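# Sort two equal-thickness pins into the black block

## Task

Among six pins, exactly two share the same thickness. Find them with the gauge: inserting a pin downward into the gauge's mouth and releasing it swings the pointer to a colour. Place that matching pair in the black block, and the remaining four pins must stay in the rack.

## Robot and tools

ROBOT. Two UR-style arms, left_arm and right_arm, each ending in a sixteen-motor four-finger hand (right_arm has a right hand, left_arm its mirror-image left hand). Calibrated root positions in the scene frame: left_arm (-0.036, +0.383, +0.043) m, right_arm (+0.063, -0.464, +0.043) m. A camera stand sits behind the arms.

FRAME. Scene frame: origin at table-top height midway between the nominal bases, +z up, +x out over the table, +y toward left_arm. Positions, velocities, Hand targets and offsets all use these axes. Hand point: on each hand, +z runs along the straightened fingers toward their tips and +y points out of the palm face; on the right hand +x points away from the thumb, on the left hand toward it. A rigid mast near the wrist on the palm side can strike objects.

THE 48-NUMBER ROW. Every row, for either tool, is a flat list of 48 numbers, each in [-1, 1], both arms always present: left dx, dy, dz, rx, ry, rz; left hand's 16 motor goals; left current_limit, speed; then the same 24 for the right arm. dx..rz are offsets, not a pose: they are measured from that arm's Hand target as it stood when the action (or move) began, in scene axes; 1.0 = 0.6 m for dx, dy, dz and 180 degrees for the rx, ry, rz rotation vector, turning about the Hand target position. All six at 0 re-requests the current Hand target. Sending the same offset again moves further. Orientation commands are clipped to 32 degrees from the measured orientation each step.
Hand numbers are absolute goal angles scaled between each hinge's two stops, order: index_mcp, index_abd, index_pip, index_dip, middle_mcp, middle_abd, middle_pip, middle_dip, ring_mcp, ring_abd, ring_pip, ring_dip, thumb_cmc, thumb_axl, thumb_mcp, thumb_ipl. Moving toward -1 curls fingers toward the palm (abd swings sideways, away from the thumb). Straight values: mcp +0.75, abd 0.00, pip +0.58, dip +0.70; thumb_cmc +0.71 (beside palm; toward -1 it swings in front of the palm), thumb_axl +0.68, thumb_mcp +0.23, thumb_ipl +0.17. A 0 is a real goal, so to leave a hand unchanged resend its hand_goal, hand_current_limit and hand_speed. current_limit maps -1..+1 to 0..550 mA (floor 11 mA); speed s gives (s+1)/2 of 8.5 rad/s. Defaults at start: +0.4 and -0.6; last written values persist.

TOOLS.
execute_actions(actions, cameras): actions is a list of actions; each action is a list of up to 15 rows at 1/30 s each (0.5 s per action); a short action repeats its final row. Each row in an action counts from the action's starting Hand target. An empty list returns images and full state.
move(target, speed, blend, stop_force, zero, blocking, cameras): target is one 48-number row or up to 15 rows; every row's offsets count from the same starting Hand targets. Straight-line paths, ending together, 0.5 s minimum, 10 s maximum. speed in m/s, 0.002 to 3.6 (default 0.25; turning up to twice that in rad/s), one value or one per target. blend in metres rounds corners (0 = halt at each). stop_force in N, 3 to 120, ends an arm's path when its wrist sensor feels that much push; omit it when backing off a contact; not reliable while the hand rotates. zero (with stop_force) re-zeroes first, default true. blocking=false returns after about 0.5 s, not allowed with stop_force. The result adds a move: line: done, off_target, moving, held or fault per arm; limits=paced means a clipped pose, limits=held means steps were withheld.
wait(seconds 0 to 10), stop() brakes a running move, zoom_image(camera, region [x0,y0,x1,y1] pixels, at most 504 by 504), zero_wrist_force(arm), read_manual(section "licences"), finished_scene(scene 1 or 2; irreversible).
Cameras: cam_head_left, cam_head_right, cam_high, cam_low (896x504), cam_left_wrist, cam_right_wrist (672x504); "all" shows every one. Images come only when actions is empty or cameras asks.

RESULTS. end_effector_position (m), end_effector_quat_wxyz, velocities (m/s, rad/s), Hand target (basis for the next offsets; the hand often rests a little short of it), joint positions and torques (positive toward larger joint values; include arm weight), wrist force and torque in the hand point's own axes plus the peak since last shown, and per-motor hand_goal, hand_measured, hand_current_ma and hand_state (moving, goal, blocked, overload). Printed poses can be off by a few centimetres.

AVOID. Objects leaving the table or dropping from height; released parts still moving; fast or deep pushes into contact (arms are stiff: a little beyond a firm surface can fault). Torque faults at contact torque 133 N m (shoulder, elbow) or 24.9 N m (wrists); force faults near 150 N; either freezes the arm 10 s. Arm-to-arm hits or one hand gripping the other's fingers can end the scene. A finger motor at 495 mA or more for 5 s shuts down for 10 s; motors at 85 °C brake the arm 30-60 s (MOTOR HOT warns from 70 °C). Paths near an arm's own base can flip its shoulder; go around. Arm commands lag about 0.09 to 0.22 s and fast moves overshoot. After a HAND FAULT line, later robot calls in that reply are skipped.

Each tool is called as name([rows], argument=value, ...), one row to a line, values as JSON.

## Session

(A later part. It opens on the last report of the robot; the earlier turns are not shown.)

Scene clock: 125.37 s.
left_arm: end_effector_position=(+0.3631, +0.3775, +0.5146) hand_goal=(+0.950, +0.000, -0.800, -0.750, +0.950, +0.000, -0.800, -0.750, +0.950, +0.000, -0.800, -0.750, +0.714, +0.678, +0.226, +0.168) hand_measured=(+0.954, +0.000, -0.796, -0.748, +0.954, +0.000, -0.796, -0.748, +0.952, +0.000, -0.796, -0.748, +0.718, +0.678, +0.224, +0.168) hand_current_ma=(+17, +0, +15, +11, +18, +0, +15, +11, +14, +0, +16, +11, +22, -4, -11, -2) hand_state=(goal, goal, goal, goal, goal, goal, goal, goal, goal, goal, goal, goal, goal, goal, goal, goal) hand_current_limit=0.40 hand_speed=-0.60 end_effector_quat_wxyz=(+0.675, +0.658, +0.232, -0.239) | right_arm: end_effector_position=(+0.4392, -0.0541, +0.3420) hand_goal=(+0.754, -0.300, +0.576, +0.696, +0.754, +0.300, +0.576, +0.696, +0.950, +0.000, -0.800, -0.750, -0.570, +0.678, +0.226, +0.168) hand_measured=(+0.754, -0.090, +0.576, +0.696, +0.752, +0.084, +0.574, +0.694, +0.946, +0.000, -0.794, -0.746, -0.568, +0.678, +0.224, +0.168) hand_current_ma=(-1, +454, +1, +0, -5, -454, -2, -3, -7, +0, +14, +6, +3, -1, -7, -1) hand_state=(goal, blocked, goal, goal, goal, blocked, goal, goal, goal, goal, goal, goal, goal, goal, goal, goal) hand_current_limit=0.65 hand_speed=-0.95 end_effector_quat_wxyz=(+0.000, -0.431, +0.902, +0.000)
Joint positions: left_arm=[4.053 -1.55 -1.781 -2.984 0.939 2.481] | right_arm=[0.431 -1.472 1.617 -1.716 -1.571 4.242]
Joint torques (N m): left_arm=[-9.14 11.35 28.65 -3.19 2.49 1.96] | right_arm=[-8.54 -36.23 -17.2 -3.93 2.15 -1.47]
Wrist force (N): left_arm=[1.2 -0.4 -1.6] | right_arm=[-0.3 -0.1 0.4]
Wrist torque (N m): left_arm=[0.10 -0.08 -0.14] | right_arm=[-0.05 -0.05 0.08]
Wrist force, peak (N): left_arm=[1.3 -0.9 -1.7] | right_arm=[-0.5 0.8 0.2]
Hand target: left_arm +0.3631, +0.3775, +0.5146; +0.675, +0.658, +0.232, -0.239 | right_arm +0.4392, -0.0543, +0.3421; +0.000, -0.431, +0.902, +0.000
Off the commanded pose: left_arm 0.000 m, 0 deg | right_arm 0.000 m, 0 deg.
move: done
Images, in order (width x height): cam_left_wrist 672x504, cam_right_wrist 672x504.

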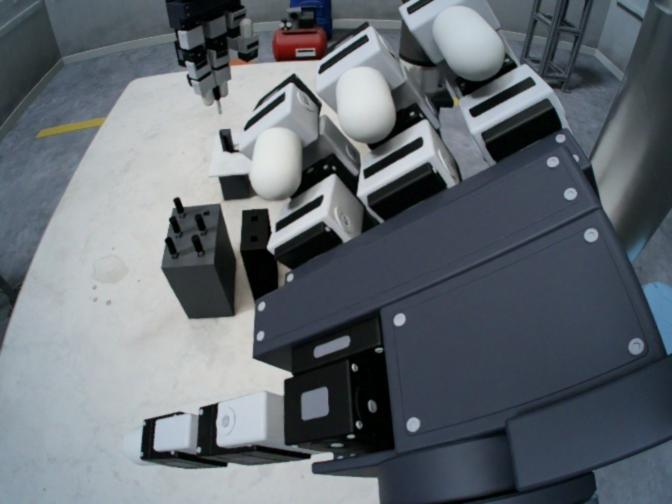

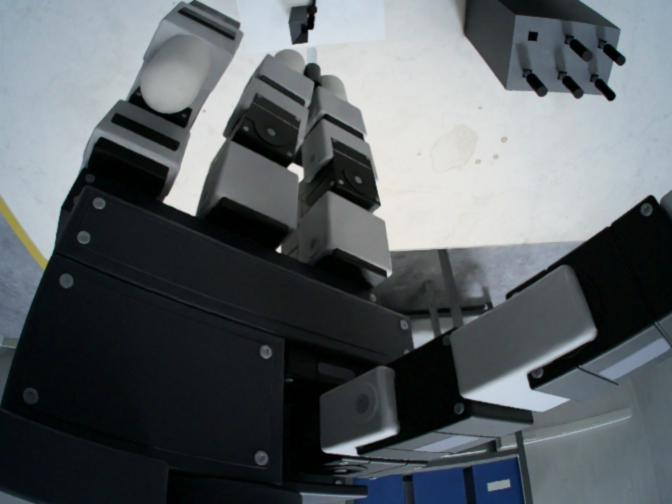

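move(target=[0,0,0,0,0,0,0.95,0,-0.8,-0.75,0.95,0,-0.8,-0.75,0.95,0,-0.8,-0.75,0.714,0.678,0.226,0.168,0.4,-0.6,0.0008,-0.015,-0.0758,0,0,0,0.754,-0.3,0.576,0.696,0.754,0.3,0.576,0.696,0.95,0,-0.8,-0.75,-0.571,0.678,0.226,0.168,0.65,-0.95], speed=0.06, cameras=["cam_right_wrist","cam_left_wrist"])

zoom_image(camera="cam_right_wrist", region=[290, 20, 335, 65])

zoom_image(camera="cam_left_wrist", region=[205, 110, 241, 152])

Scene clock: 137.73 s.
left_arm: end_effector_position=(+0.3631, +0.3775, +0.5146) hand_goal=(+0.950, +0.000, -0.800, -0.750, +0.950, +0.000, -0.800, -0.750, +0.950, +0.000, -0.800, -0.750, +0.714, +0.678, +0.226, +0.168) hand_measured=(+0.954, +0.000, -0.796, -0.748, +0.954, +0.000, -0.796, -0.748, +0.952, +0.000, -0.796, -0.748, +0.718, +0.678, +0.224, +0.168) hand_current_ma=(+17, +0, +15, +11, +18, +0, +15, +11, +14, +0, +16, +11, +22, -4, -11, -2) hand_state=(goal, goal, goal, goal, goal, goal, goal, goal, goal, goal, goal, goal, goal, goal, goal, goal) hand_current_limit=0.40 hand_speed=-0.60 end_effector_quat_wxyz=(+0.675, +0.658, +0.232, -0.239) | right_arm: end_effector_position=(+0.4397, -0.0633, +0.2967) hand_goal=(+0.754, -0.300, +0.576, +0.696, +0.754, +0.300, +0.576, +0.696, +0.950, +0.000, -0.800, -0.750, -0.570, +0.678, +0.226, +0.168) hand_measured=(+0.754, -0.090, +0.576, +0.696, +0.752, +0.084, +0.574, +0.694, +0.946, +0.000, -0.794, -0.746, -0.568, +0.678, +0.224, +0.168) hand_current_ma=(-1, +454, +1, +0, -5, -454, -2, -3, -7, +0, +14, +6, +3, -1, -7, -1) hand_state=(goal, blocked, goal, goal, goal, blocked, goal, goal, goal, goal, goal, goal, goal, goal, goal, goal) hand_current_limit=0.65 hand_speed=-0.95 end_effector_quat_wxyz=(+0.000, -0.432, +0.902, +0.000)
Joint positions: left_arm=[4.053 -1.55 -1.781 -2.984 0.939 2.481] | right_arm=[0.415 -1.463 1.725 -1.833 -1.571 4.226]
Joint torques (N m): left_arm=[-9.77 11.64 28.59 -3.1 2.51 2.02] | right_arm=[-11.25 -16.92 -15.76 -3.78 1.87 -1.53]
Wrist force (N): left_arm=[1.2 -0.6 -1.4] | right_arm=[-0.3 -0.1 0.0]
Wrist torque (N m): left_arm=[0.06 -0.09 -0.14] | right_arm=[0.04 -0.02 0.08]
Wrist force, peak (N): left_arm=[1.5 -0.9 -1.5] | right_arm=[-0.6 -0.2 0.3]
Hand target: left_arm +0.3631, +0.3775, +0.5146; +0.675, +0.658, +0.232, -0.239 | right_arm +0.4397, -0.0633, +0.2966; +0.000, -0.431, +0.902, +0.000
Off the commanded pose: left_arm 0.000 m, 0 deg | right_arm 0.000 m, 0 deg.
move: done
Images, in order (width x height): cam_left_wrist 672x504, cam_right_wrist 672x504.

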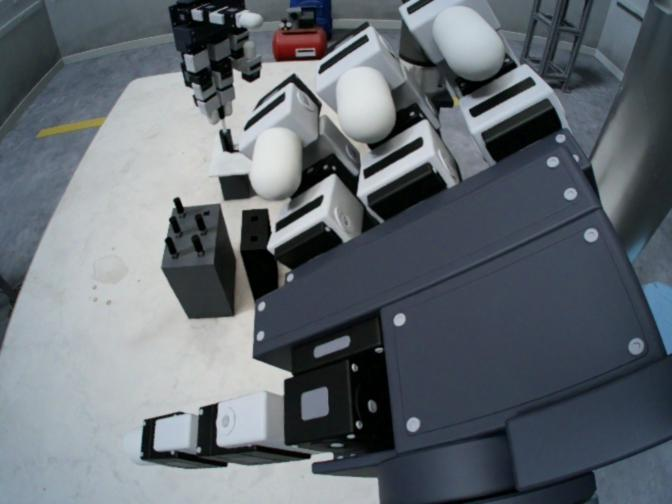

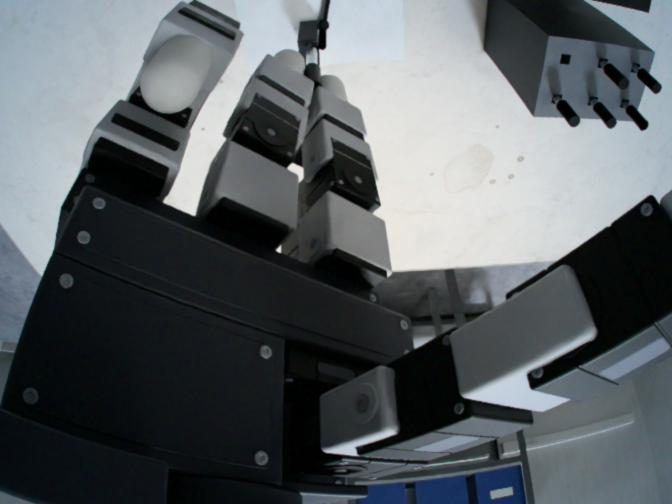

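Scaled by 11.200 from the camera's 672x504 image, which has a finer 960x720 frame.

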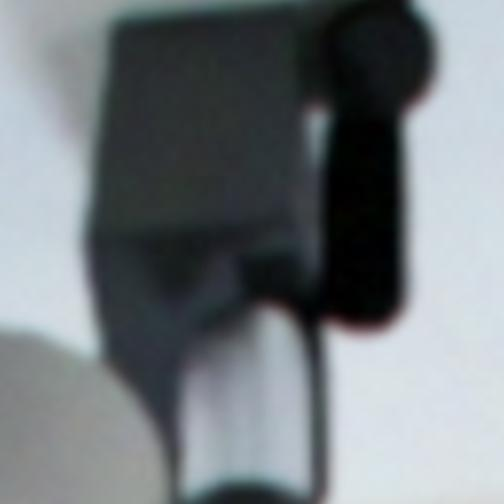

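Scaled by 12.000 from the camera's 672x504 image, which has a finer 960x720 frame.

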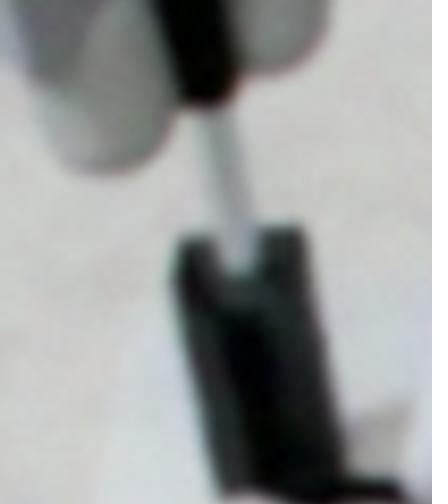

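move(target=[0,0,0,0,0,0,0.95,0,-0.8,-0.75,0.95,0,-0.8,-0.75,0.95,0,-0.8,-0.75,0.714,0.678,0.226,0.168,0.4,-0.6,0,0.0037,0,0,0,0,0.754,-0.3,0.576,0.696,0.754,0.3,0.576,0.696,0.95,0,-0.8,-0.75,-0.571,0.678,0.226,0.168,0.65,-0.95], speed=0.06, cameras=["cam_right_wrist","cam_left_wrist"])

zoom_image(camera="cam_right_wrist", region=[290, 20, 335, 65])

zoom_image(camera="cam_left_wrist", region=[205, 110, 241, 152])

Scene clock: 146.60 s.
left_arm: end_effector_position=(+0.3631, +0.3775, +0.5146) hand_goal=(+0.950, +0.000, -0.800, -0.750, +0.950, +0.000, -0.800, -0.750, +0.950, +0.000, -0.800, -0.750, +0.714, +0.678, +0.226, +0.168) hand_measured=(+0.954, +0.000, -0.796, -0.748, +0.954, +0.000, -0.796, -0.748, +0.952, +0.000, -0.796, -0.748, +0.718, +0.678, +0.224, +0.168) hand_current_ma=(+17, +0, +15, +11, +18, +0, +15, +11, +14, +0, +16, +11, +22, -4, -11, -2) hand_state=(goal, goal, goal, goal, goal, goal, goal, goal, goal, goal, goal, goal, goal, goal, goal, goal) hand_current_limit=0.40 hand_speed=-0.60 end_effector_quat_wxyz=(+0.675, +0.658, +0.232, -0.239) | right_arm: end_effector_position=(+0.4397, -0.0613, +0.2966) hand_goal=(+0.754, -0.300, +0.576, +0.696, +0.754, +0.300, +0.576, +0.696, +0.950, +0.000, -0.800, -0.750, -0.570, +0.678, +0.226, +0.168) hand_measured=(+0.754, -0.090, +0.576, +0.696, +0.752, +0.084, +0.574, +0.694, +0.946, +0.000, -0.794, -0.746, -0.568, +0.678, +0.224, +0.168) hand_current_ma=(-1, +454, +1, +0, -5, -454, -2, -3, -7, +0, +14, +6, +3, -1, -7, -1) hand_state=(goal, blocked, goal, goal, goal, blocked, goal, goal, goal, goal, goal, goal, goal, goal, goal, goal) hand_current_limit=0.65 hand_speed=-0.95 end_effector_quat_wxyz=(+0.000, -0.431, +0.902, +0.000)
Joint positions: left_arm=[4.053 -1.55 -1.781 -2.984 0.939 2.481] | right_arm=[0.418 -1.46 1.722 -1.833 -1.571 4.229]
Joint torques (N m): left_arm=[-7.77 11.04 27.81 -3.09 2.37 2.14] | right_arm=[11.28 -16.64 -28.25 -1.23 2.12 1.38]
Wrist force (N): left_arm=[1.0 -0.6 -1.4] | right_arm=[-0.3 0.2 0.2]
Wrist torque (N m): left_arm=[0.05 -0.05 -0.16] | right_arm=[0.06 -0.03 -0.05]
Wrist force, peak (N): left_arm=[1.2 -0.8 -1.9] | right_arm=[-0.2 -0.2 0.6]
Hand target: left_arm +0.3631, +0.3775, +0.5146; +0.675, +0.658, +0.232, -0.239 | right_arm +0.4397, -0.0611, +0.2966; +0.000, -0.431, +0.902, +0.000
Off the commanded pose: left_arm 0.000 m, 0 deg | right_arm 0.000 m, 0 deg.
move: done
Images, in order (width x height): cam_left_wrist 672x504, cam_right_wrist 672x504.

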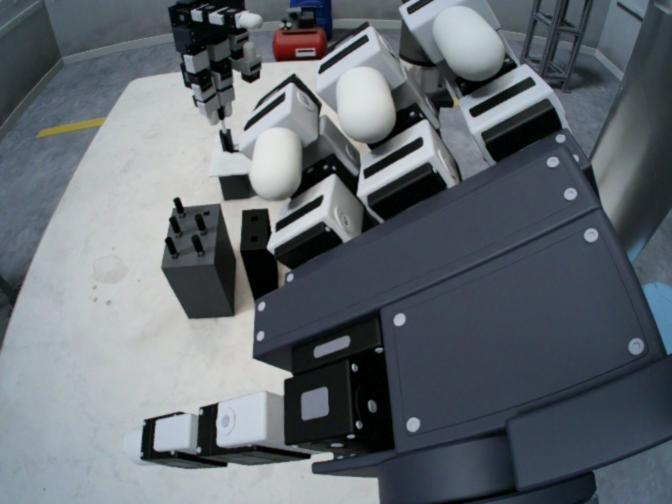

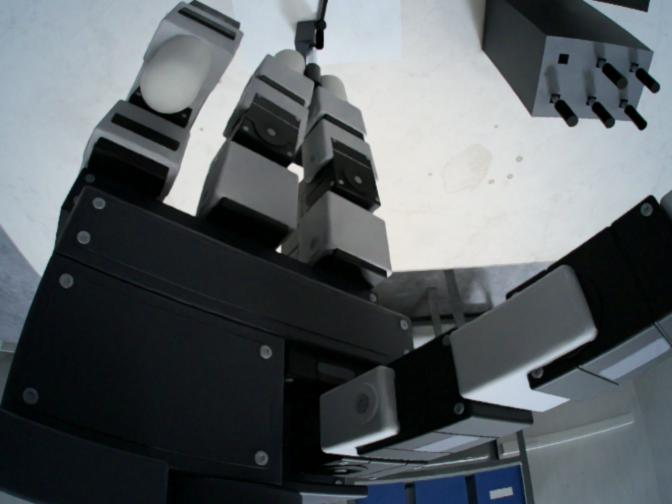

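Scaled by 11.200 from the camera's 672x504 image, which has a finer 960x720 frame.

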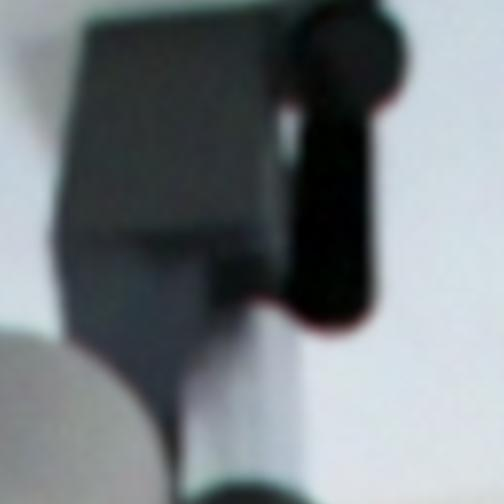

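Scaled by 12.000 from the camera's 672x504 image, which has a finer 960x720 frame.

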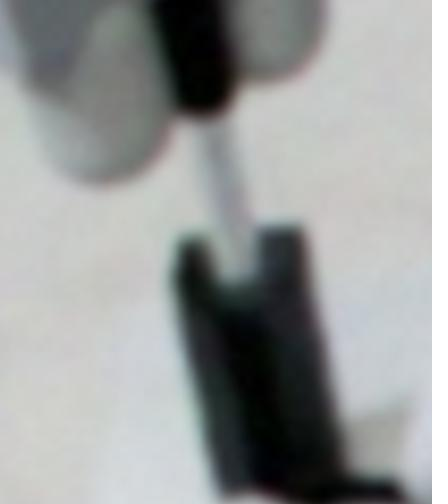

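move(target=[0,0,0,0,0,0,0.95,0,-0.8,-0.75,0.95,0,-0.8,-0.75,0.95,0,-0.8,-0.75,0.714,0.678,0.226,0.168,0.4,-0.6,0,0.0003,-0.0352,0,0,0,0.754,-0.3,0.576,0.696,0.754,0.3,0.576,0.696,0.95,0,-0.8,-0.75,-0.571,0.678,0.226,0.168,0.65,-0.95], speed=0.01, stop_force=6, cameras=["cam_right_wrist","cam_left_wrist"])

zoom_image(camera="cam_right_wrist", region=[290, 20, 335, 65])

zoom_image(camera="cam_left_wrist", region=[205, 110, 241, 152])

Scene clock: 155.20 s.
left_arm: end_effector_position=(+0.3631, +0.3775, +0.5146) hand_goal=(+0.950, +0.000, -0.800, -0.750, +0.950, +0.000, -0.800, -0.750, +0.950, +0.000, -0.800, -0.750, +0.714, +0.678, +0.226, +0.168) hand_measured=(+0.954, +0.000, -0.796, -0.748, +0.954, +0.000, -0.796, -0.748, +0.952, +0.000, -0.796, -0.748, +0.718, +0.678, +0.224, +0.168) hand_current_ma=(+17, +0, +15, +11, +18, +0, +15, +11, +14, +0, +16, +11, +22, -4, -11, -2) hand_state=(goal, goal, goal, goal, goal, goal, goal, goal, goal, goal, goal, goal, goal, goal, goal, goal) hand_current_limit=0.40 hand_speed=-0.60 end_effector_quat_wxyz=(+0.675, +0.658, +0.232, -0.239) | right_arm: end_effector_position=(+0.4397, -0.0610, +0.2868) hand_goal=(+0.754, -0.300, +0.576, +0.696, +0.754, +0.300, +0.576, +0.696, +0.950, +0.000, -0.800, -0.750, -0.570, +0.678, +0.226, +0.168) hand_measured=(+0.754, -0.090, +0.576, +0.696, +0.748, +0.088, +0.574, +0.694, +0.946, +0.000, -0.794, -0.746, -0.568, +0.678, +0.224, +0.168) hand_current_ma=(-1, +454, +1, +0, -12, -454, -4, -3, -7, +0, +14, +6, +3, -1, -7, -1) hand_state=(goal, blocked, goal, goal, goal, blocked, goal, goal, goal, goal, goal, goal, goal, goal, goal, goal) hand_current_limit=0.65 hand_speed=-0.95 end_effector_quat_wxyz=(+0.000, -0.432, +0.902, +0.000)
Joint positions: left_arm=[4.053 -1.55 -1.781 -2.984 0.939 2.481] | right_arm=[0.419 -1.453 1.741 -1.858 -1.571 4.23]
Joint torques (N m): left_arm=[-8.93 10.87 28.16 -2.97 2.45 2.08] | right_arm=[10.1 -35.03 -27.62 -1.34 -0.36 0.88]
Wrist force (N): left_arm=[1.2 -0.7 -1.6] | right_arm=[0.1 0.1 -0.8]
Wrist torque (N m): left_arm=[0.06 -0.09 -0.14] | right_arm=[0.10 -0.05 -0.02]
Wrist force, peak (N): left_arm=[1.3 -0.6 -1.8] | right_arm=[-0.2 0.2 -6.7]
Hand target: left_arm +0.3631, +0.3775, +0.5146; +0.675, +0.658, +0.232, -0.239 | right_arm +0.4397, -0.0610, +0.2868; +0.000, -0.432, +0.902, +0.000 (not the last commanded pose)
Off the commanded pose: left_arm 0.000 m, 0 deg | right_arm 0.011 m, 0 deg.
move: contact (right_arm)
Images, in order (width x height): cam_left_wrist 672x504, cam_right_wrist 672x504.

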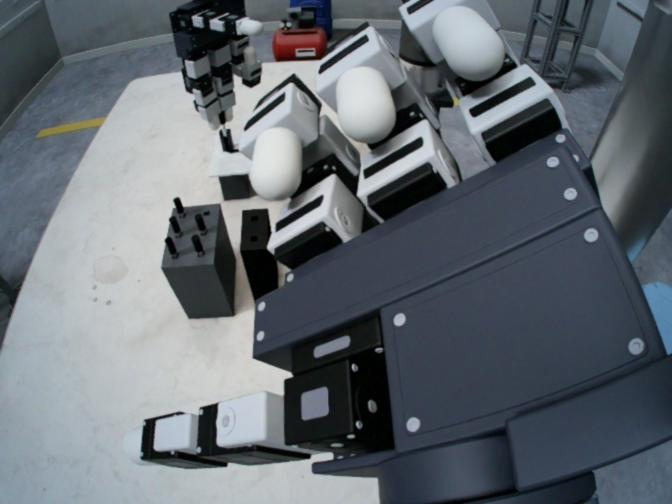

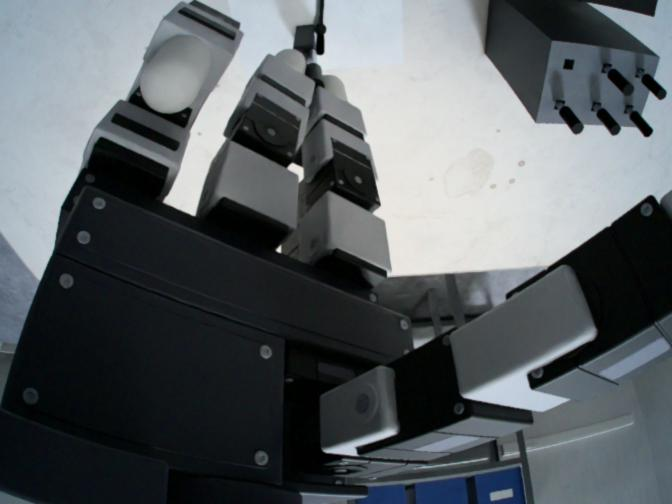

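Scaled by 11.200 from the camera's 672x504 image, which has a finer 960x720 frame.

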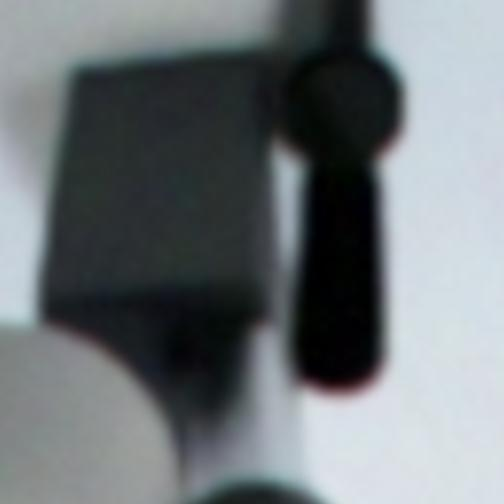

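Scaled by 12.000 from the camera's 672x504 image, which has a finer 960x720 frame.

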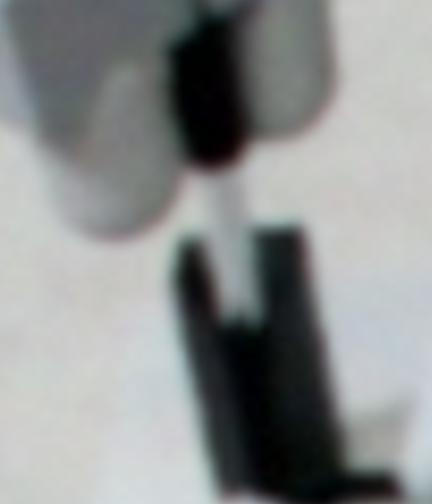

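move(target=[0,0,0,0,0,0,0.95,0,-0.8,-0.75,0.95,0,-0.8,-0.75,0.95,0,-0.8,-0.75,0.714,0.678,0.226,0.168,0.4,-0.6,0,0,-0.0187,0,0,0,0.754,-0.3,0.576,0.696,0.754,0.3,0.576,0.696,0.95,0,-0.8,-0.75,-0.571,0.678,0.226,0.168,0.65,-0.95], speed=0.006, stop_force=14, cameras=["cam_right_wrist","cam_left_wrist","cam_head_left"])

zoom_image(camera="cam_right_wrist", region=[290, 20, 335, 65])

zoom_image(camera="cam_head_left", region=[440, 238, 480, 268])

Scene clock: 162.57 s.
left_arm: end_effector_position=(+0.3631, +0.3775, +0.5146) hand_goal=(+0.950, +0.000, -0.800, -0.750, +0.950, +0.000, -0.800, -0.750, +0.950, +0.000, -0.800, -0.750, +0.714, +0.678, +0.226, +0.168) hand_measured=(+0.954, +0.000, -0.796, -0.748, +0.954, +0.000, -0.796, -0.748, +0.952, +0.000, -0.796, -0.748, +0.718, +0.678, +0.224, +0.168) hand_current_ma=(+17, +0, +15, +11, +18, +0, +15, +11, +14, +0, +16, +11, +22, -4, -11, -2) hand_state=(goal, goal, goal, goal, goal, goal, goal, goal, goal, goal, goal, goal, goal, goal, goal, goal) hand_current_limit=0.40 hand_speed=-0.60 end_effector_quat_wxyz=(+0.675, +0.658, +0.232, -0.239) | right_arm: end_effector_position=(+0.4397, -0.0610, +0.2756) hand_goal=(+0.754, -0.300, +0.576, +0.696, +0.754, +0.300, +0.576, +0.696, +0.950, +0.000, -0.800, -0.750, -0.570, +0.678, +0.226, +0.168) hand_measured=(+0.758, -0.090, +0.576, +0.696, +0.746, +0.090, +0.572, +0.694, +0.946, +0.000, -0.794, -0.746, -0.568, +0.678, +0.224, +0.168) hand_current_ma=(+8, +454, +1, +0, -22, -454, -9, -3, -7, +0, +14, +6, +3, -1, -7, -1) hand_state=(goal, blocked, goal, goal, goal, blocked, goal, goal, goal, goal, goal, goal, goal, goal, goal, goal) hand_current_limit=0.65 hand_speed=-0.95 end_effector_quat_wxyz=(+0.000, -0.432, +0.902, +0.000)
Joint positions: left_arm=[4.053 -1.55 -1.781 -2.984 0.939 2.481] | right_arm=[0.419 -1.445 1.762 -1.887 -1.571 4.23]
Joint torques (N m): left_arm=[-8.27 11.36 28.15 -2.88 2.33 2.05] | right_arm=[0.47 -16.02 -13.86 -3.76 -1.21 -1]
Wrist force (N): left_arm=[1.2 -0.8 -1.3] | right_arm=[0.2 -0.4 -0.9]
Wrist torque (N m): left_arm=[0.02 -0.07 -0.14] | right_arm=[0.11 -0.04 -0.02]
Wrist force, peak (N): left_arm=[1.2 -0.9 -1.9] | right_arm=[-1.2 -0.1 -7.7]
Hand target: left_arm +0.3631, +0.3775, +0.5146; +0.675, +0.658, +0.232, -0.239 | right_arm +0.4397, -0.0610, +0.2756; +0.000, -0.432, +0.902, +0.000
Off the commanded pose: left_arm 0.000 m, 0 deg | right_arm 0.000 m, 0 deg.
move: done
Images, in order (width x height): cam_head_left 896x504, cam_left_wrist 672x504, cam_right_wrist 672x504.

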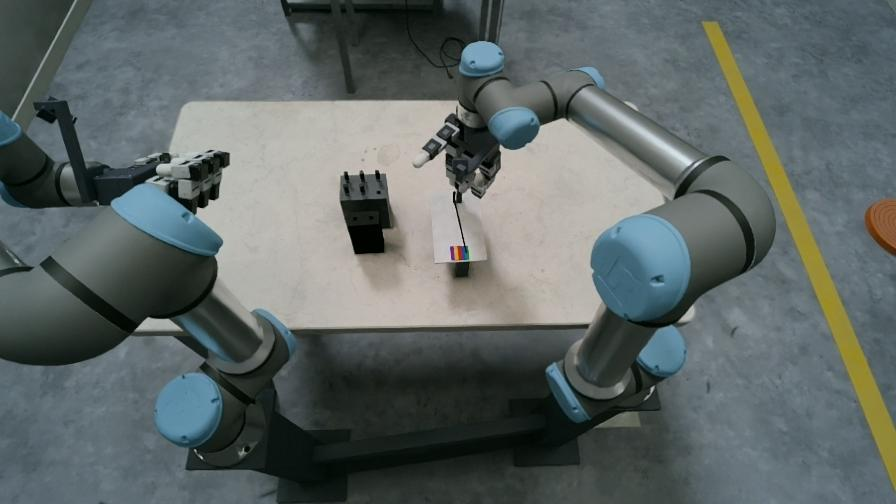

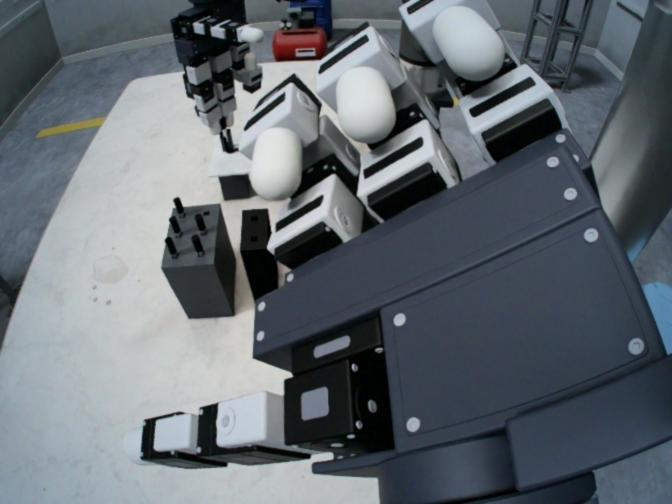

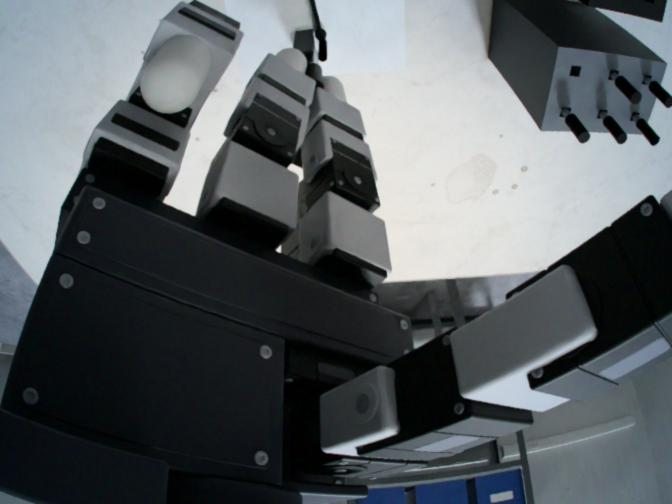

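Scaled by 11.200 from the camera's 672x504 image, which has a finer 960x720 frame.

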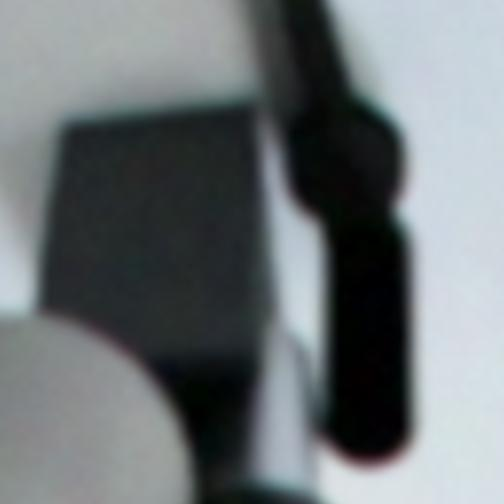

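Scaled by 12.600.

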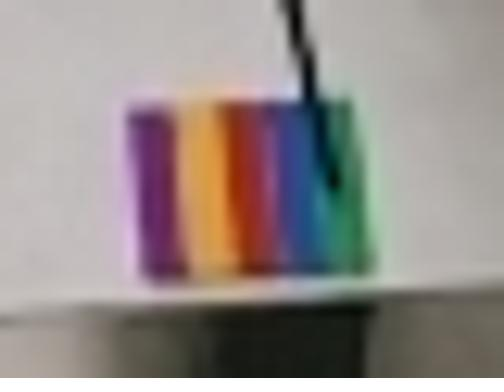

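move(target=[0,0,0,0,0,0,0.95,0,-0.8,-0.75,0.95,0,-0.8,-0.75,0.95,0,-0.8,-0.75,0.714,0.678,0.226,0.168,0.4,-0.6,0,0,0.001,0,0,0,0.754,-0.04,0.576,0.696,0.754,0.04,0.576,0.696,0.95,0,-0.8,-0.75,-0.571,0.678,0.226,0.168,0.5,-0.88], speed=0.01)

move(target=[0,0,0,0,0,0,0.95,0,-0.8,-0.75,0.95,0,-0.8,-0.75,0.95,0,-0.8,-0.75,0.714,0.678,0.226,0.168,0.4,-0.6,0,0,0,0,0,0,0.754,0,0.576,0.696,0.754,0,0.576,0.696,0.95,0,-0.8,-0.75,-0.571,0.678,0.226,0.168,0.5,-0.88], cameras=["cam_right_wrist","cam_left_wrist","cam_head_left","cam_head_right"])

zoom_image(camera="cam_right_wrist", region=[250, 0, 390, 120])

zoom_image(camera="cam_head_left", region=[440, 238, 480, 268])

zoom_image(camera="cam_head_right", region=[445, 238, 485, 268])

Scene clock: 169.17 s.
left_arm: end_effector_position=(+0.3631, +0.3775, +0.5146) hand_goal=(+0.950, +0.000, -0.800, -0.750, +0.950, +0.000, -0.800, -0.750, +0.950, +0.000, -0.800, -0.750, +0.714, +0.678, +0.226, +0.168) hand_measured=(+0.954, +0.000, -0.796, -0.748, +0.954, +0.000, -0.796, -0.748, +0.952, +0.000, -0.796, -0.748, +0.718, +0.678, +0.224, +0.168) hand_current_ma=(+17, +0, +15, +11, +18, +0, +15, +11, +14, +0, +16, +11, +22, -4, -11, -2) hand_state=(goal, goal, goal, goal, goal, goal, goal, goal, goal, goal, goal, goal, goal, goal, goal, goal) hand_current_limit=0.40 hand_speed=-0.60 end_effector_quat_wxyz=(+0.675, +0.658, +0.232, -0.239) | right_arm: end_effector_position=(+0.4397, -0.0610, +0.2761) hand_goal=(+0.754, -0.040, +0.576, +0.696, +0.754, +0.040, +0.576, +0.696, +0.950, +0.000, -0.800, -0.750, -0.570, +0.678, +0.226, +0.168) hand_measured=(+0.756, -0.044, +0.578, +0.696, +0.750, +0.044, +0.574, +0.694, +0.946, +0.000, -0.794, -0.746, -0.568, +0.678, +0.224, +0.168) hand_current_ma=(+2, -5, +3, +0, -7, +5, -5, -3, -7, +0, +14, +6, +3, -1, -7, -1) hand_state=(goal, goal, goal, goal, goal, goal, goal, goal, goal, goal, goal, goal, goal, goal, goal, goal) hand_current_limit=0.50 hand_speed=-0.88 end_effector_quat_wxyz=(+0.000, -0.432, +0.902, +0.000)
Joint positions: left_arm=[4.053 -1.55 -1.781 -2.984 0.939 2.481] | right_arm=[0.419 -1.446 1.761 -1.886 -1.571 4.23]
Joint torques (N m): left_arm=[-8.39 10.42 28.71 -2.91 2.45 1.91] | right_arm=[-6.77 -35.58 -26.29 -1.29 -1.02 -0.98]
Wrist force (N): left_arm=[1.2 -0.6 -1.6] | right_arm=[-0.1 -0.1 0.1]
Wrist torque (N m): left_arm=[0.07 -0.09 -0.14] | right_arm=[0.02 -0.05 -0.05]
Wrist force, peak (N): left_arm=[1.2 -0.8 -1.8] | right_arm=[0.2 -0.4 -2.7]
Hand target: left_arm +0.3631, +0.3775, +0.5146; +0.675, +0.658, +0.232, -0.239 | right_arm +0.4397, -0.0610, +0.2762; +0.000, -0.432, +0.902, +0.000
Off the commanded pose: left_arm 0.000 m, 0 deg | right_arm 0.000 m, 0 deg.
move: done

Scene clock: 169.67 s.
left_arm: end_effector_position=(+0.3631, +0.3775, +0.5146) hand_goal=(+0.950, +0.000, -0.800, -0.750, +0.950, +0.000, -0.800, -0.750, +0.950, +0.000, -0.800, -0.750, +0.714, +0.678, +0.226, +0.168) hand_measured=(+0.954, +0.000, -0.796, -0.748, +0.954, +0.000, -0.796, -0.748, +0.952, +0.000, -0.796, -0.748, +0.718, +0.678, +0.224, +0.168) hand_current_ma=(+17, +0, +15, +11, +18, +0, +15, +11, +14, +0, +16, +11, +22, -4, -11, -2) hand_state=(goal, goal, goal, goal, goal, goal, goal, goal, goal, goal, goal, goal, goal, goal, goal, goal) hand_current_limit=0.40 hand_speed=-0.60 end_effector_quat_wxyz=(+0.675, +0.658, +0.232, -0.239) | right_arm: end_effector_position=(+0.4397, -0.0610, +0.2762) hand_goal=(+0.754, +0.000, +0.576, +0.696, +0.754, +0.000, +0.576, +0.696, +0.950, +0.000, -0.800, -0.750, -0.570, +0.678, +0.226, +0.168) hand_measured=(+0.754, -0.004, +0.578, +0.696, +0.750, +0.022, +0.574, +0.694, +0.946, +0.000, -0.794, -0.746, -0.568, +0.678, +0.224, +0.168) hand_current_ma=(+2, -5, +3, +0, -8, +53, -5, -3, -7, +0, +14, +6, +3, -1, -7, -1) hand_state=(goal, goal, goal, goal, goal, blocked, goal, goal, goal, goal, goal, goal, goal, goal, goal, goal) hand_current_limit=0.50 hand_speed=-0.88 end_effector_quat_wxyz=(+0.000, -0.432, +0.902, +0.000)
Joint positions: left_arm=[4.053 -1.55 -1.781 -2.984 0.939 2.481] | right_arm=[0.419 -1.446 1.761 -1.886 -1.571 4.23]
Joint torques (N m): left_arm=[-7.91 11.38 27.84 -3.08 2.43 2.1] | right_arm=[-7.01 -34.45 -25.13 -0.95 -1.21 -1.22]
Wrist force (N): left_arm=[1.0 -0.4 -1.4] | right_arm=[-0.5 0.2 -2.1]
Wrist torque (N m): left_arm=[0.08 -0.05 -0.16] | right_arm=[0.18 -0.03 -0.07]
Wrist force, peak (N): left_arm=[1.3 -0.8 -1.6] | right_arm=[-0.4 0.2 -2.3]
Hand target: left_arm +0.3631, +0.3775, +0.5146; +0.675, +0.658, +0.232, -0.239 | right_arm +0.4397, -0.0610, +0.2762; +0.000, -0.432, +0.902, +0.000
Off the commanded pose: left_arm 0.000 m, 0 deg | right_arm 0.000 m, 0 deg.
move: done
Images, in order (width x height): cam_head_left 896x504, cam_head_right 896x504, cam_left_wrist 672x504, cam_right_wrist 672x504.

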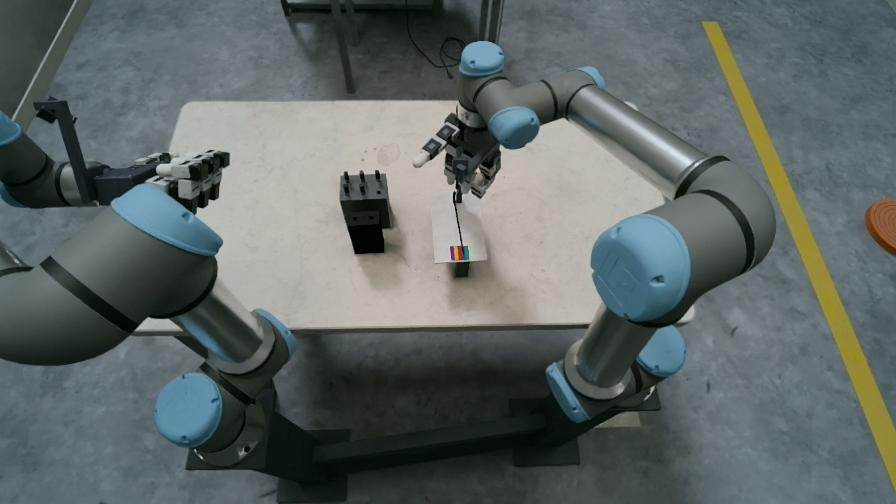

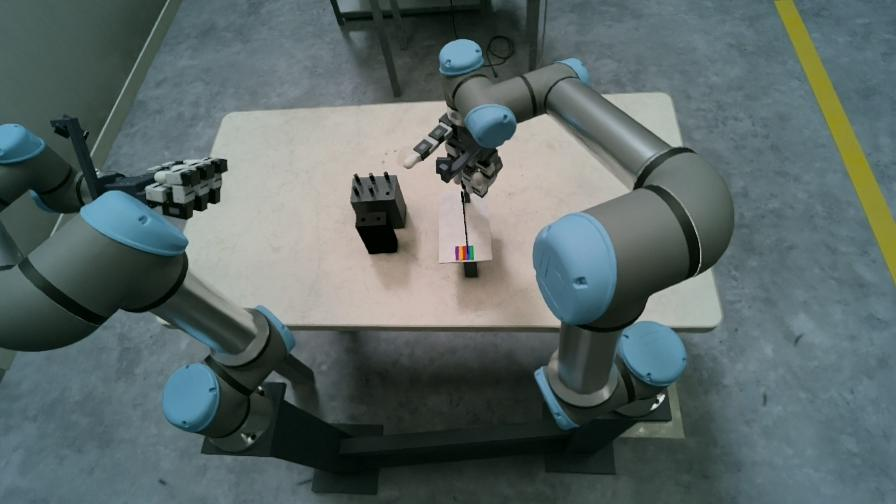

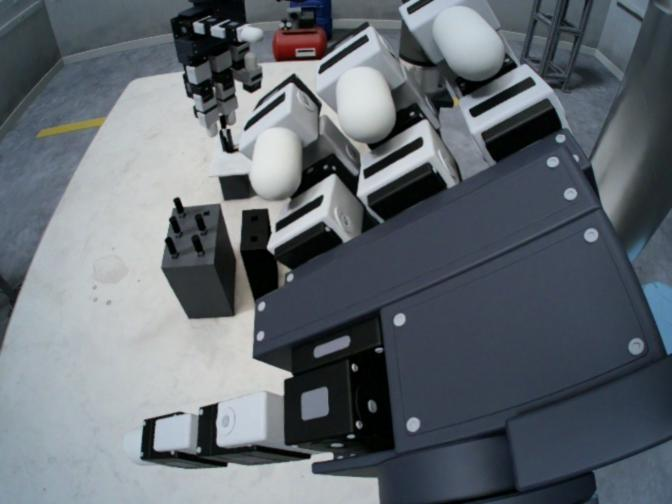

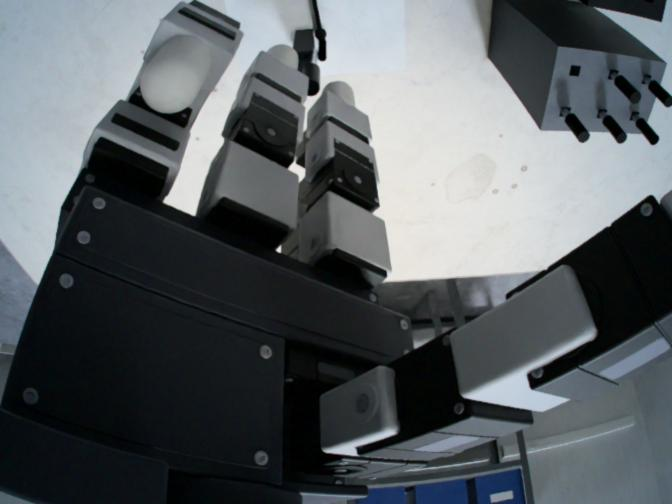

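Scaled by 3.600 from the camera's 672x504 image, which has a finer 960x720 frame.

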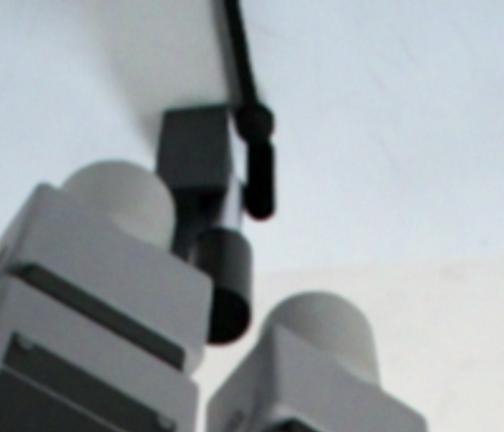

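Scaled by 12.600.

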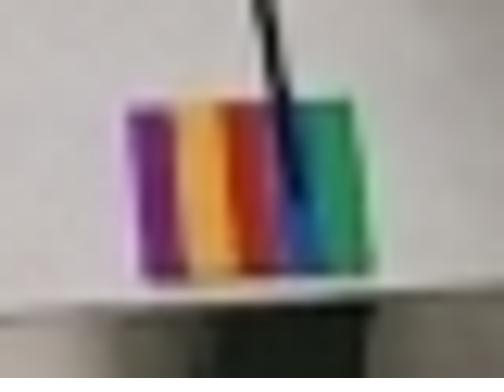

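Scaled by 12.600.

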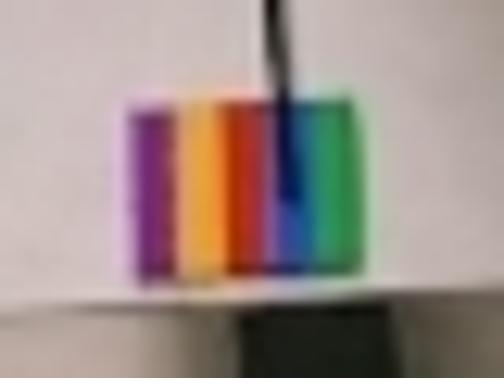

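move(target=[0,0,0,0,0,0,0.95,0,-0.8,-0.75,0.95,0,-0.8,-0.75,0.95,0,-0.8,-0.75,0.714,0.678,0.226,0.168,0.4,-0.6,0,0,0,0,0,0,0.754,-0.3,0.576,0.696,0.754,0.3,0.576,0.696,0.95,0,-0.8,-0.75,-0.571,0.678,0.226,0.168,0.65,-0.95])

wait(seconds=1.2)

move([
  [0,0,0,0,0,0,0.95,0,-0.8,-0.75,0.95,0,-0.8,-0.75,0.95,0,-0.8,-0.75,0.714,0.678,0.226,0.168,0.4,-0.6,0,0,0.04,0,0,0,0.754,-0.3,0.576,0.696,0.754,0.3,0.576,0.696,0.95,0,-0.8,-0.75,-0.571,0.678,0.226,0.168,0.65,-0.95],
  [0,0,0,0,0,0,0.95,0,-0.8,-0.75,0.95,0,-0.8,-0.75,0.95,0,-0.8,-0.75,0.714,0.678,0.226,0.168,0.4,-0.6,0,0,0.11,0,0,0,0.754,-0.3,0.576,0.696,0.754,0.3,0.576,0.696,0.95,0,-0.8,-0.75,-0.571,0.678,0.226,0.168,0.65,-0.95],
  [0,0,0,0,0,0,0.95,0,-0.8,-0.75,0.95,0,-0.8,-0.75,0.95,0,-0.8,-0.75,0.714,0.678,0.226,0.168,0.4,-0.6,0.0022,0.3222,0.11,0,0,0,0.754,-0.3,0.576,0.696,0.754,0.3,0.576,0.696,0.95,0,-0.8,-0.75,-0.571,0.678,0.226,0.168,0.65,-0.95],
  [0,0,0,0,0,0,0.95,0,-0.8,-0.75,0.95,0,-0.8,-0.75,0.95,0,-0.8,-0.75,0.714,0.678,0.226,0.168,0.4,-0.6,0.0022,0.3222,0.0405,0,0,0,0.754,-0.3,0.576,0.696,0.754,0.3,0.576,0.696,0.95,0,-0.8,-0.75,-0.571,0.678,0.226,0.168,0.65,-0.95],
], speed=[0.02,0.08,0.18,0.06], blend=[0.003,0.01,0.005,0], cameras=["cam_right_wrist","cam_left_wrist"])

zoom_image(camera="cam_right_wrist", region=[280, 10, 350, 80])

zoom_image(camera="cam_left_wrist", region=[160, 180, 220, 240])

Scene clock: 184.23 s.
left_arm: end_effector_position=(+0.3631, +0.3775, +0.5146) hand_goal=(+0.950, +0.000, -0.800, -0.750, +0.950, +0.000, -0.800, -0.750, +0.950, +0.000, -0.800, -0.750, +0.714, +0.678, +0.226, +0.168) hand_measured=(+0.954, +0.000, -0.796, -0.748, +0.954, +0.000, -0.796, -0.748, +0.952, +0.000, -0.796, -0.748, +0.718, +0.678, +0.224, +0.168) hand_current_ma=(+17, +0, +15, +11, +18, +0, +15, +11, +14, +0, +16, +11, +22, -4, -11, -2) hand_state=(goal, goal, goal, goal, goal, goal, goal, goal, goal, goal, goal, goal, goal, goal, goal, goal) hand_current_limit=0.40 hand_speed=-0.60 end_effector_quat_wxyz=(+0.675, +0.658, +0.232, -0.239) | right_arm: end_effector_position=(+0.4397, -0.0610, +0.2762) hand_goal=(+0.754, -0.300, +0.576, +0.696, +0.754, +0.300, +0.576, +0.696, +0.950, +0.000, -0.800, -0.750, -0.570, +0.678, +0.226, +0.168) hand_measured=(+0.754, -0.082, +0.578, +0.696, +0.752, +0.076, +0.574, +0.694, +0.946, +0.000, -0.794, -0.746, -0.568, +0.678, +0.224, +0.168) hand_current_ma=(+2, +126, +3, +0, -5, -151, -4, -3, -7, +0, +14, +6, +3, -1, -7, -1) hand_state=(goal, moving, goal, goal, goal, moving, goal, goal, goal, goal, goal, goal, goal, goal, goal, goal) hand_current_limit=0.65 hand_speed=-0.95 end_effector_quat_wxyz=(+0.000, -0.432, +0.902, +0.000)
Joint positions: left_arm=[4.053 -1.55 -1.781 -2.984 0.939 2.481] | right_arm=[0.419 -1.446 1.761 -1.886 -1.571 4.23]
Joint torques (N m): left_arm=[-8.86 11.33 28.71 -2.88 2.29 2.04] | right_arm=[-5.83 -28.23 -22.52 -1.92 -1.18 -0.97]
Wrist force (N): left_arm=[1.0 -0.9 -1.4] | right_arm=[0.1 0.0 0.3]
Wrist torque (N m): left_arm=[0.02 -0.06 -0.15] | right_arm=[0.01 -0.02 -0.03]
Wrist force, peak (N): left_arm=[1.2 -0.6 -1.8] | right_arm=[-0.6 0.3 -2.3]
Hand target: left_arm +0.3631, +0.3775, +0.5146; +0.675, +0.658, +0.232, -0.239 | right_arm +0.4397, -0.0610, +0.2762; +0.000, -0.432, +0.902, +0.000
Off the commanded pose: left_arm 0.000 m, 0 deg | right_arm 0.000 m, 0 deg.
move: done

Scene clock: 185.43 s.
left_arm: end_effector_position=(+0.3631, +0.3775, +0.5146) hand_goal=(+0.950, +0.000, -0.800, -0.750, +0.950, +0.000, -0.800, -0.750, +0.950, +0.000, -0.800, -0.750, +0.714, +0.678, +0.226, +0.168) hand_measured=(+0.954, +0.000, -0.796, -0.748, +0.954, +0.000, -0.796, -0.748, +0.952, +0.000, -0.796, -0.748, +0.718, +0.678, +0.224, +0.168) hand_current_ma=(+17, +0, +15, +11, +18, +0, +15, +11, +14, +0, +16, +11, +22, -4, -11, -2) hand_state=(goal, goal, goal, goal, goal, goal, goal, goal, goal, goal, goal, goal, goal, goal, goal, goal) hand_current_limit=0.40 hand_speed=-0.60 end_effector_quat_wxyz=(+0.675, +0.658, +0.232, -0.239) | right_arm: end_effector_position=(+0.4397, -0.0610, +0.2762) hand_goal=(+0.754, -0.300, +0.576, +0.696, +0.754, +0.300, +0.576, +0.696, +0.950, +0.000, -0.800, -0.750, -0.570, +0.678, +0.226, +0.168) hand_measured=(+0.754, -0.090, +0.578, +0.696, +0.752, +0.082, +0.574, +0.694, +0.946, +0.000, -0.794, -0.746, -0.568, +0.678, +0.224, +0.168) hand_current_ma=(+2, +454, +3, +0, -5, -454, -4, -3, -7, +0, +14, +6, +3, -1, -7, -1) hand_state=(goal, blocked, goal, goal, goal, blocked, goal, goal, goal, goal, goal, goal, goal, goal, goal, goal) hand_current_limit=0.65 hand_speed=-0.95 end_effector_quat_wxyz=(+0.000, -0.432, +0.902, +0.000)
Joint positions: left_arm=[4.053 -1.55 -1.781 -2.984 0.939 2.481] | right_arm=[0.419 -1.446 1.761 -1.886 -1.571 4.23]
Joint torques (N m): left_arm=[-7.97 11.23 28.65 -2.97 2.49 2.03] | right_arm=[-6.77 -26.41 -19.66 -3.21 -1.12 -0.97]
Wrist force (N): left_arm=[1.2 -0.8 -1.6] | right_arm=[-0.1 0.2 0.9]
Wrist torque (N m): left_arm=[0.05 -0.09 -0.14] | right_arm=[-0.03 -0.04 -0.04]
Wrist force, peak (N): left_arm=[1.7 -0.5 -1.5] | right_arm=[0.2 0.1 1.3]
Hand target: left_arm +0.3631, +0.3775, +0.5146; +0.675, +0.658, +0.232, -0.239 | right_arm +0.4397, -0.0610, +0.2762; +0.000, -0.432, +0.902, +0.000
Off the commanded pose: left_arm 0.000 m, 0 deg | right_arm 0.000 m, 0 deg.
wait: 1.20 s; at rest by 0.17 s

Scene clock: 189.50 s.
left_arm: end_effector_position=(+0.3631, +0.3775, +0.5146) hand_goal=(+0.950, +0.000, -0.800, -0.750, +0.950, +0.000, -0.800, -0.750, +0.950, +0.000, -0.800, -0.750, +0.714, +0.678, +0.226, +0.168) hand_measured=(+0.954, +0.000, -0.796, -0.748, +0.954, +0.000, -0.796, -0.748, +0.952, +0.000, -0.796, -0.748, +0.718, +0.678, +0.224, +0.168) hand_current_ma=(+17, +0, +15, +11, +18, +0, +15, +11, +14, +0, +16, +11, +22, -4, -11, -2) hand_state=(goal, goal, goal, goal, goal, goal, goal, goal, goal, goal, goal, goal, goal, goal, goal, goal) hand_current_limit=0.40 hand_speed=-0.60 end_effector_quat_wxyz=(+0.675, +0.658, +0.232, -0.239) | right_arm: end_effector_position=(+0.4411, +0.1323, +0.3007) hand_goal=(+0.754, -0.300, +0.576, +0.696, +0.754, +0.300, +0.576, +0.696, +0.950, +0.000, -0.800, -0.750, -0.570, +0.678, +0.226, +0.168) hand_measured=(+0.754, -0.090, +0.578, +0.696, +0.752, +0.082, +0.574, +0.694, +0.946, +0.000, -0.794, -0.746, -0.568, +0.678, +0.224, +0.168) hand_current_ma=(+2, +454, +3, +0, -5, -454, -4, -3, -7, +0, +14, +6, +3, -1, -7, -1) hand_state=(goal, blocked, goal, goal, goal, blocked, goal, goal, goal, goal, goal, goal, goal, goal, goal, goal) hand_current_limit=0.65 hand_speed=-0.95 end_effector_quat_wxyz=(+0.000, -0.432, +0.902, +0.000)
Joint positions: left_arm=[4.053 -1.55 -1.781 -2.984 0.939 2.481] | right_arm=[0.696 -1.137 1.294 -1.727 -1.571 4.506]
Joint torques (N m): left_arm=[-7.69 11.12 27.13 -2.9 2.29 1.95] | right_arm=[12.35 -29.61 -16.14 -3.99 0.85 1.18]
Wrist force (N): left_arm=[1.2 -0.6 -1.4] | right_arm=[0.0 0.1 0.1]
Wrist torque (N m): left_arm=[0.05 -0.07 -0.14] | right_arm=[0.01 -0.05 0.00]
Wrist force, peak (N): left_arm=[1.5 -0.7 -1.7] | right_arm=[0.1 0.1 1.4]
Hand target: left_arm +0.3631, +0.3775, +0.5146; +0.675, +0.658, +0.232, -0.239 | right_arm +0.4410, +0.1323, +0.3005; +0.000, -0.432, +0.902, +0.000
Off the commanded pose: left_arm 0.000 m, 0 deg | right_arm 0.000 m, 0 deg.
move: done
Images, in order (width x height): cam_left_wrist 672x504, cam_right_wrist 672x504.

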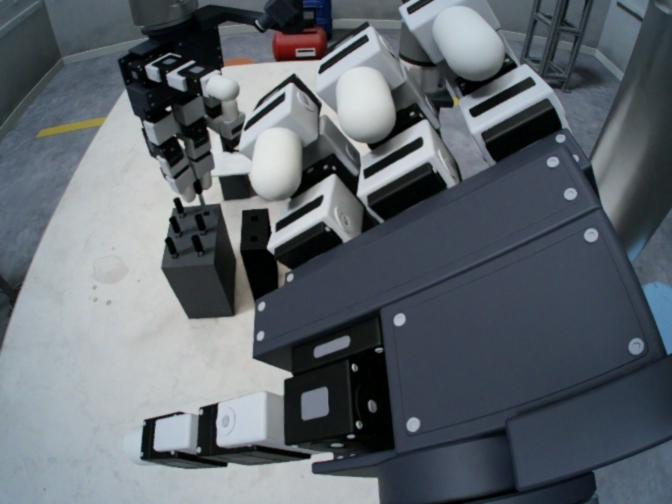

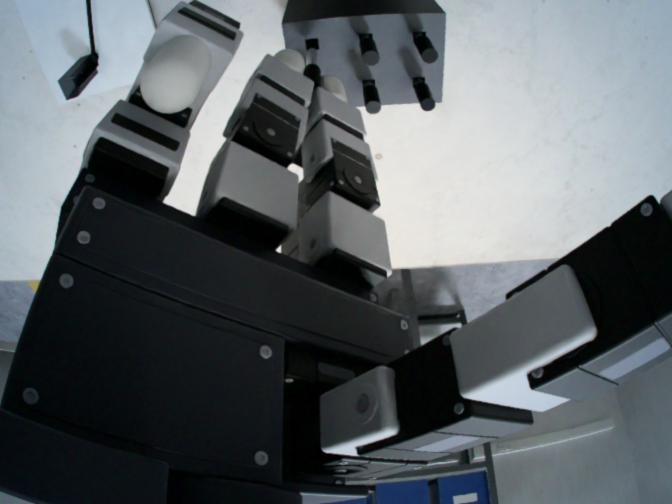

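Scaled by 7.200 from the camera's 672x504 image, which has a finer 960x720 frame.

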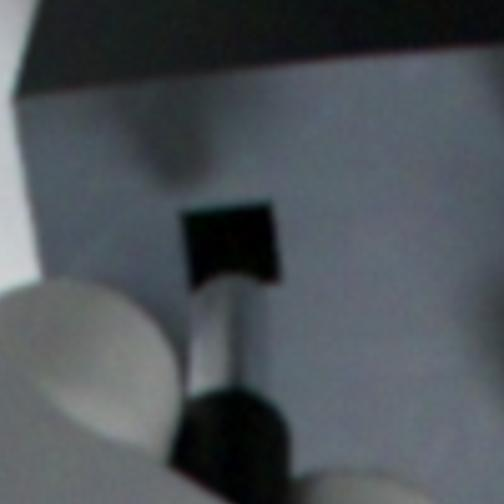

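Scaled by 8.400 from the camera's 672x504 image, which has a finer 960x720 frame.

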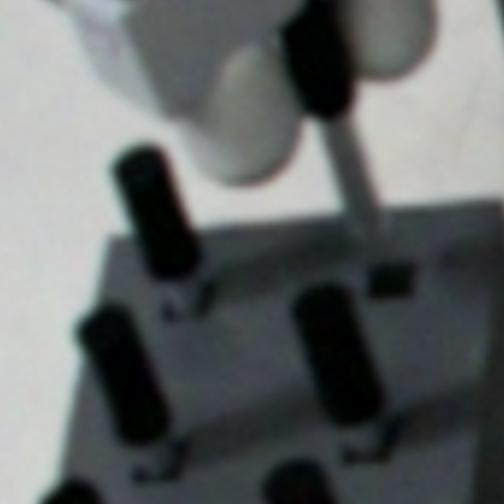

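move(target=[0,0,0,0,0,0,0.95,0,-0.8,-0.75,0.95,0,-0.8,-0.75,0.95,0,-0.8,-0.75,0.714,0.678,0.226,0.168,0.4,-0.6,0,0,-0.056,0,0,0,0.754,-0.3,0.576,0.696,0.754,0.3,0.576,0.696,0.95,0,-0.8,-0.75,-0.571,0.678,0.226,0.168,0.65,-0.95], speed=0.012, stop_force=4, cameras=["cam_right_wrist"])

Scene clock: 208.90 s.
left_arm: end_effector_position=(+0.3631, +0.3775, +0.5146) hand_goal=(+0.950, +0.000, -0.800, -0.750, +0.950, +0.000, -0.800, -0.750, +0.950, +0.000, -0.800, -0.750, +0.714, +0.678, +0.226, +0.168) hand_measured=(+0.954, +0.000, -0.796, -0.748, +0.954, +0.000, -0.796, -0.748, +0.952, +0.000, -0.796, -0.748, +0.718, +0.678, +0.224, +0.168) hand_current_ma=(+17, +0, +15, +11, +18, +0, +15, +11, +14, +0, +16, +11, +22, -4, -11, -2) hand_state=(goal, goal, goal, goal, goal, goal, goal, goal, goal, goal, goal, goal, goal, goal, goal, goal) hand_current_limit=0.40 hand_speed=-0.60 end_effector_quat_wxyz=(+0.675, +0.658, +0.232, -0.239) | right_arm: end_effector_position=(+0.4410, +0.1323, +0.2669) hand_goal=(+0.754, -0.300, +0.576, +0.696, +0.754, +0.300, +0.576, +0.696, +0.950, +0.000, -0.800, -0.750, -0.570, +0.678, +0.226, +0.168) hand_measured=(+0.754, -0.090, +0.578, +0.696, +0.752, +0.082, +0.574, +0.694, +0.946, +0.000, -0.794, -0.746, -0.568, +0.678, +0.224, +0.168) hand_current_ma=(+2, +454, +3, +0, -5, -454, -4, -3, -7, +0, +14, +6, +3, -1, -7, -1) hand_state=(goal, blocked, goal, goal, goal, blocked, goal, goal, goal, goal, goal, goal, goal, goal, goal, goal) hand_current_limit=0.65 hand_speed=-0.95 end_effector_quat_wxyz=(+0.000, -0.432, +0.902, +0.000)
Joint positions: left_arm=[4.053 -1.55 -1.781 -2.984 0.939 2.481] | right_arm=[0.696 -1.121 1.358 -1.807 -1.571 4.506]
Joint torques (N m): left_arm=[-7.22 11.13 27.7 -2.8 2.36 1.99] | right_arm=[10.4 -30.74 -15.51 -3.94 -0.61 0.54]
Wrist force (N): left_arm=[1.1 -0.7 -1.4] | right_arm=[-0.2 0.6 0.2]
Wrist torque (N m): left_arm=[0.04 -0.07 -0.15] | right_arm=[0.10 0.00 -0.01]
Wrist force, peak (N): left_arm=[1.3 -1.0 -1.7] | right_arm=[0.2 0.6 0.5]
Hand target: left_arm +0.3631, +0.3775, +0.5146; +0.675, +0.658, +0.232, -0.239 | right_arm +0.4410, +0.1323, +0.2669; +0.000, -0.432, +0.902, +0.000
Off the commanded pose: left_arm 0.000 m, 0 deg | right_arm 0.000 m, 0 deg.
move: done
Images, in order (width x height): cam_right_wrist 672x504.

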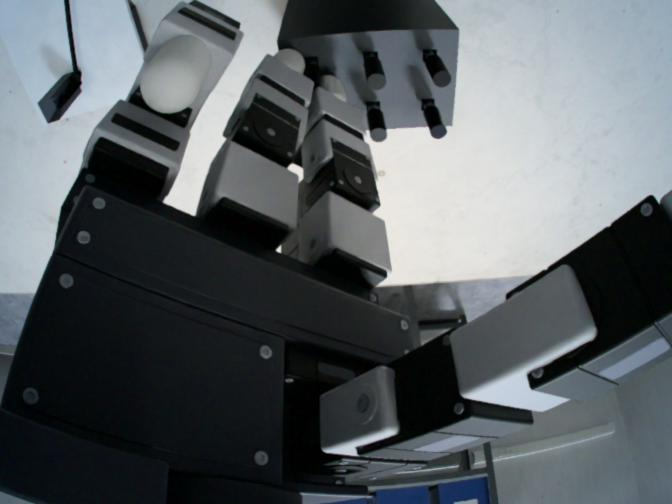

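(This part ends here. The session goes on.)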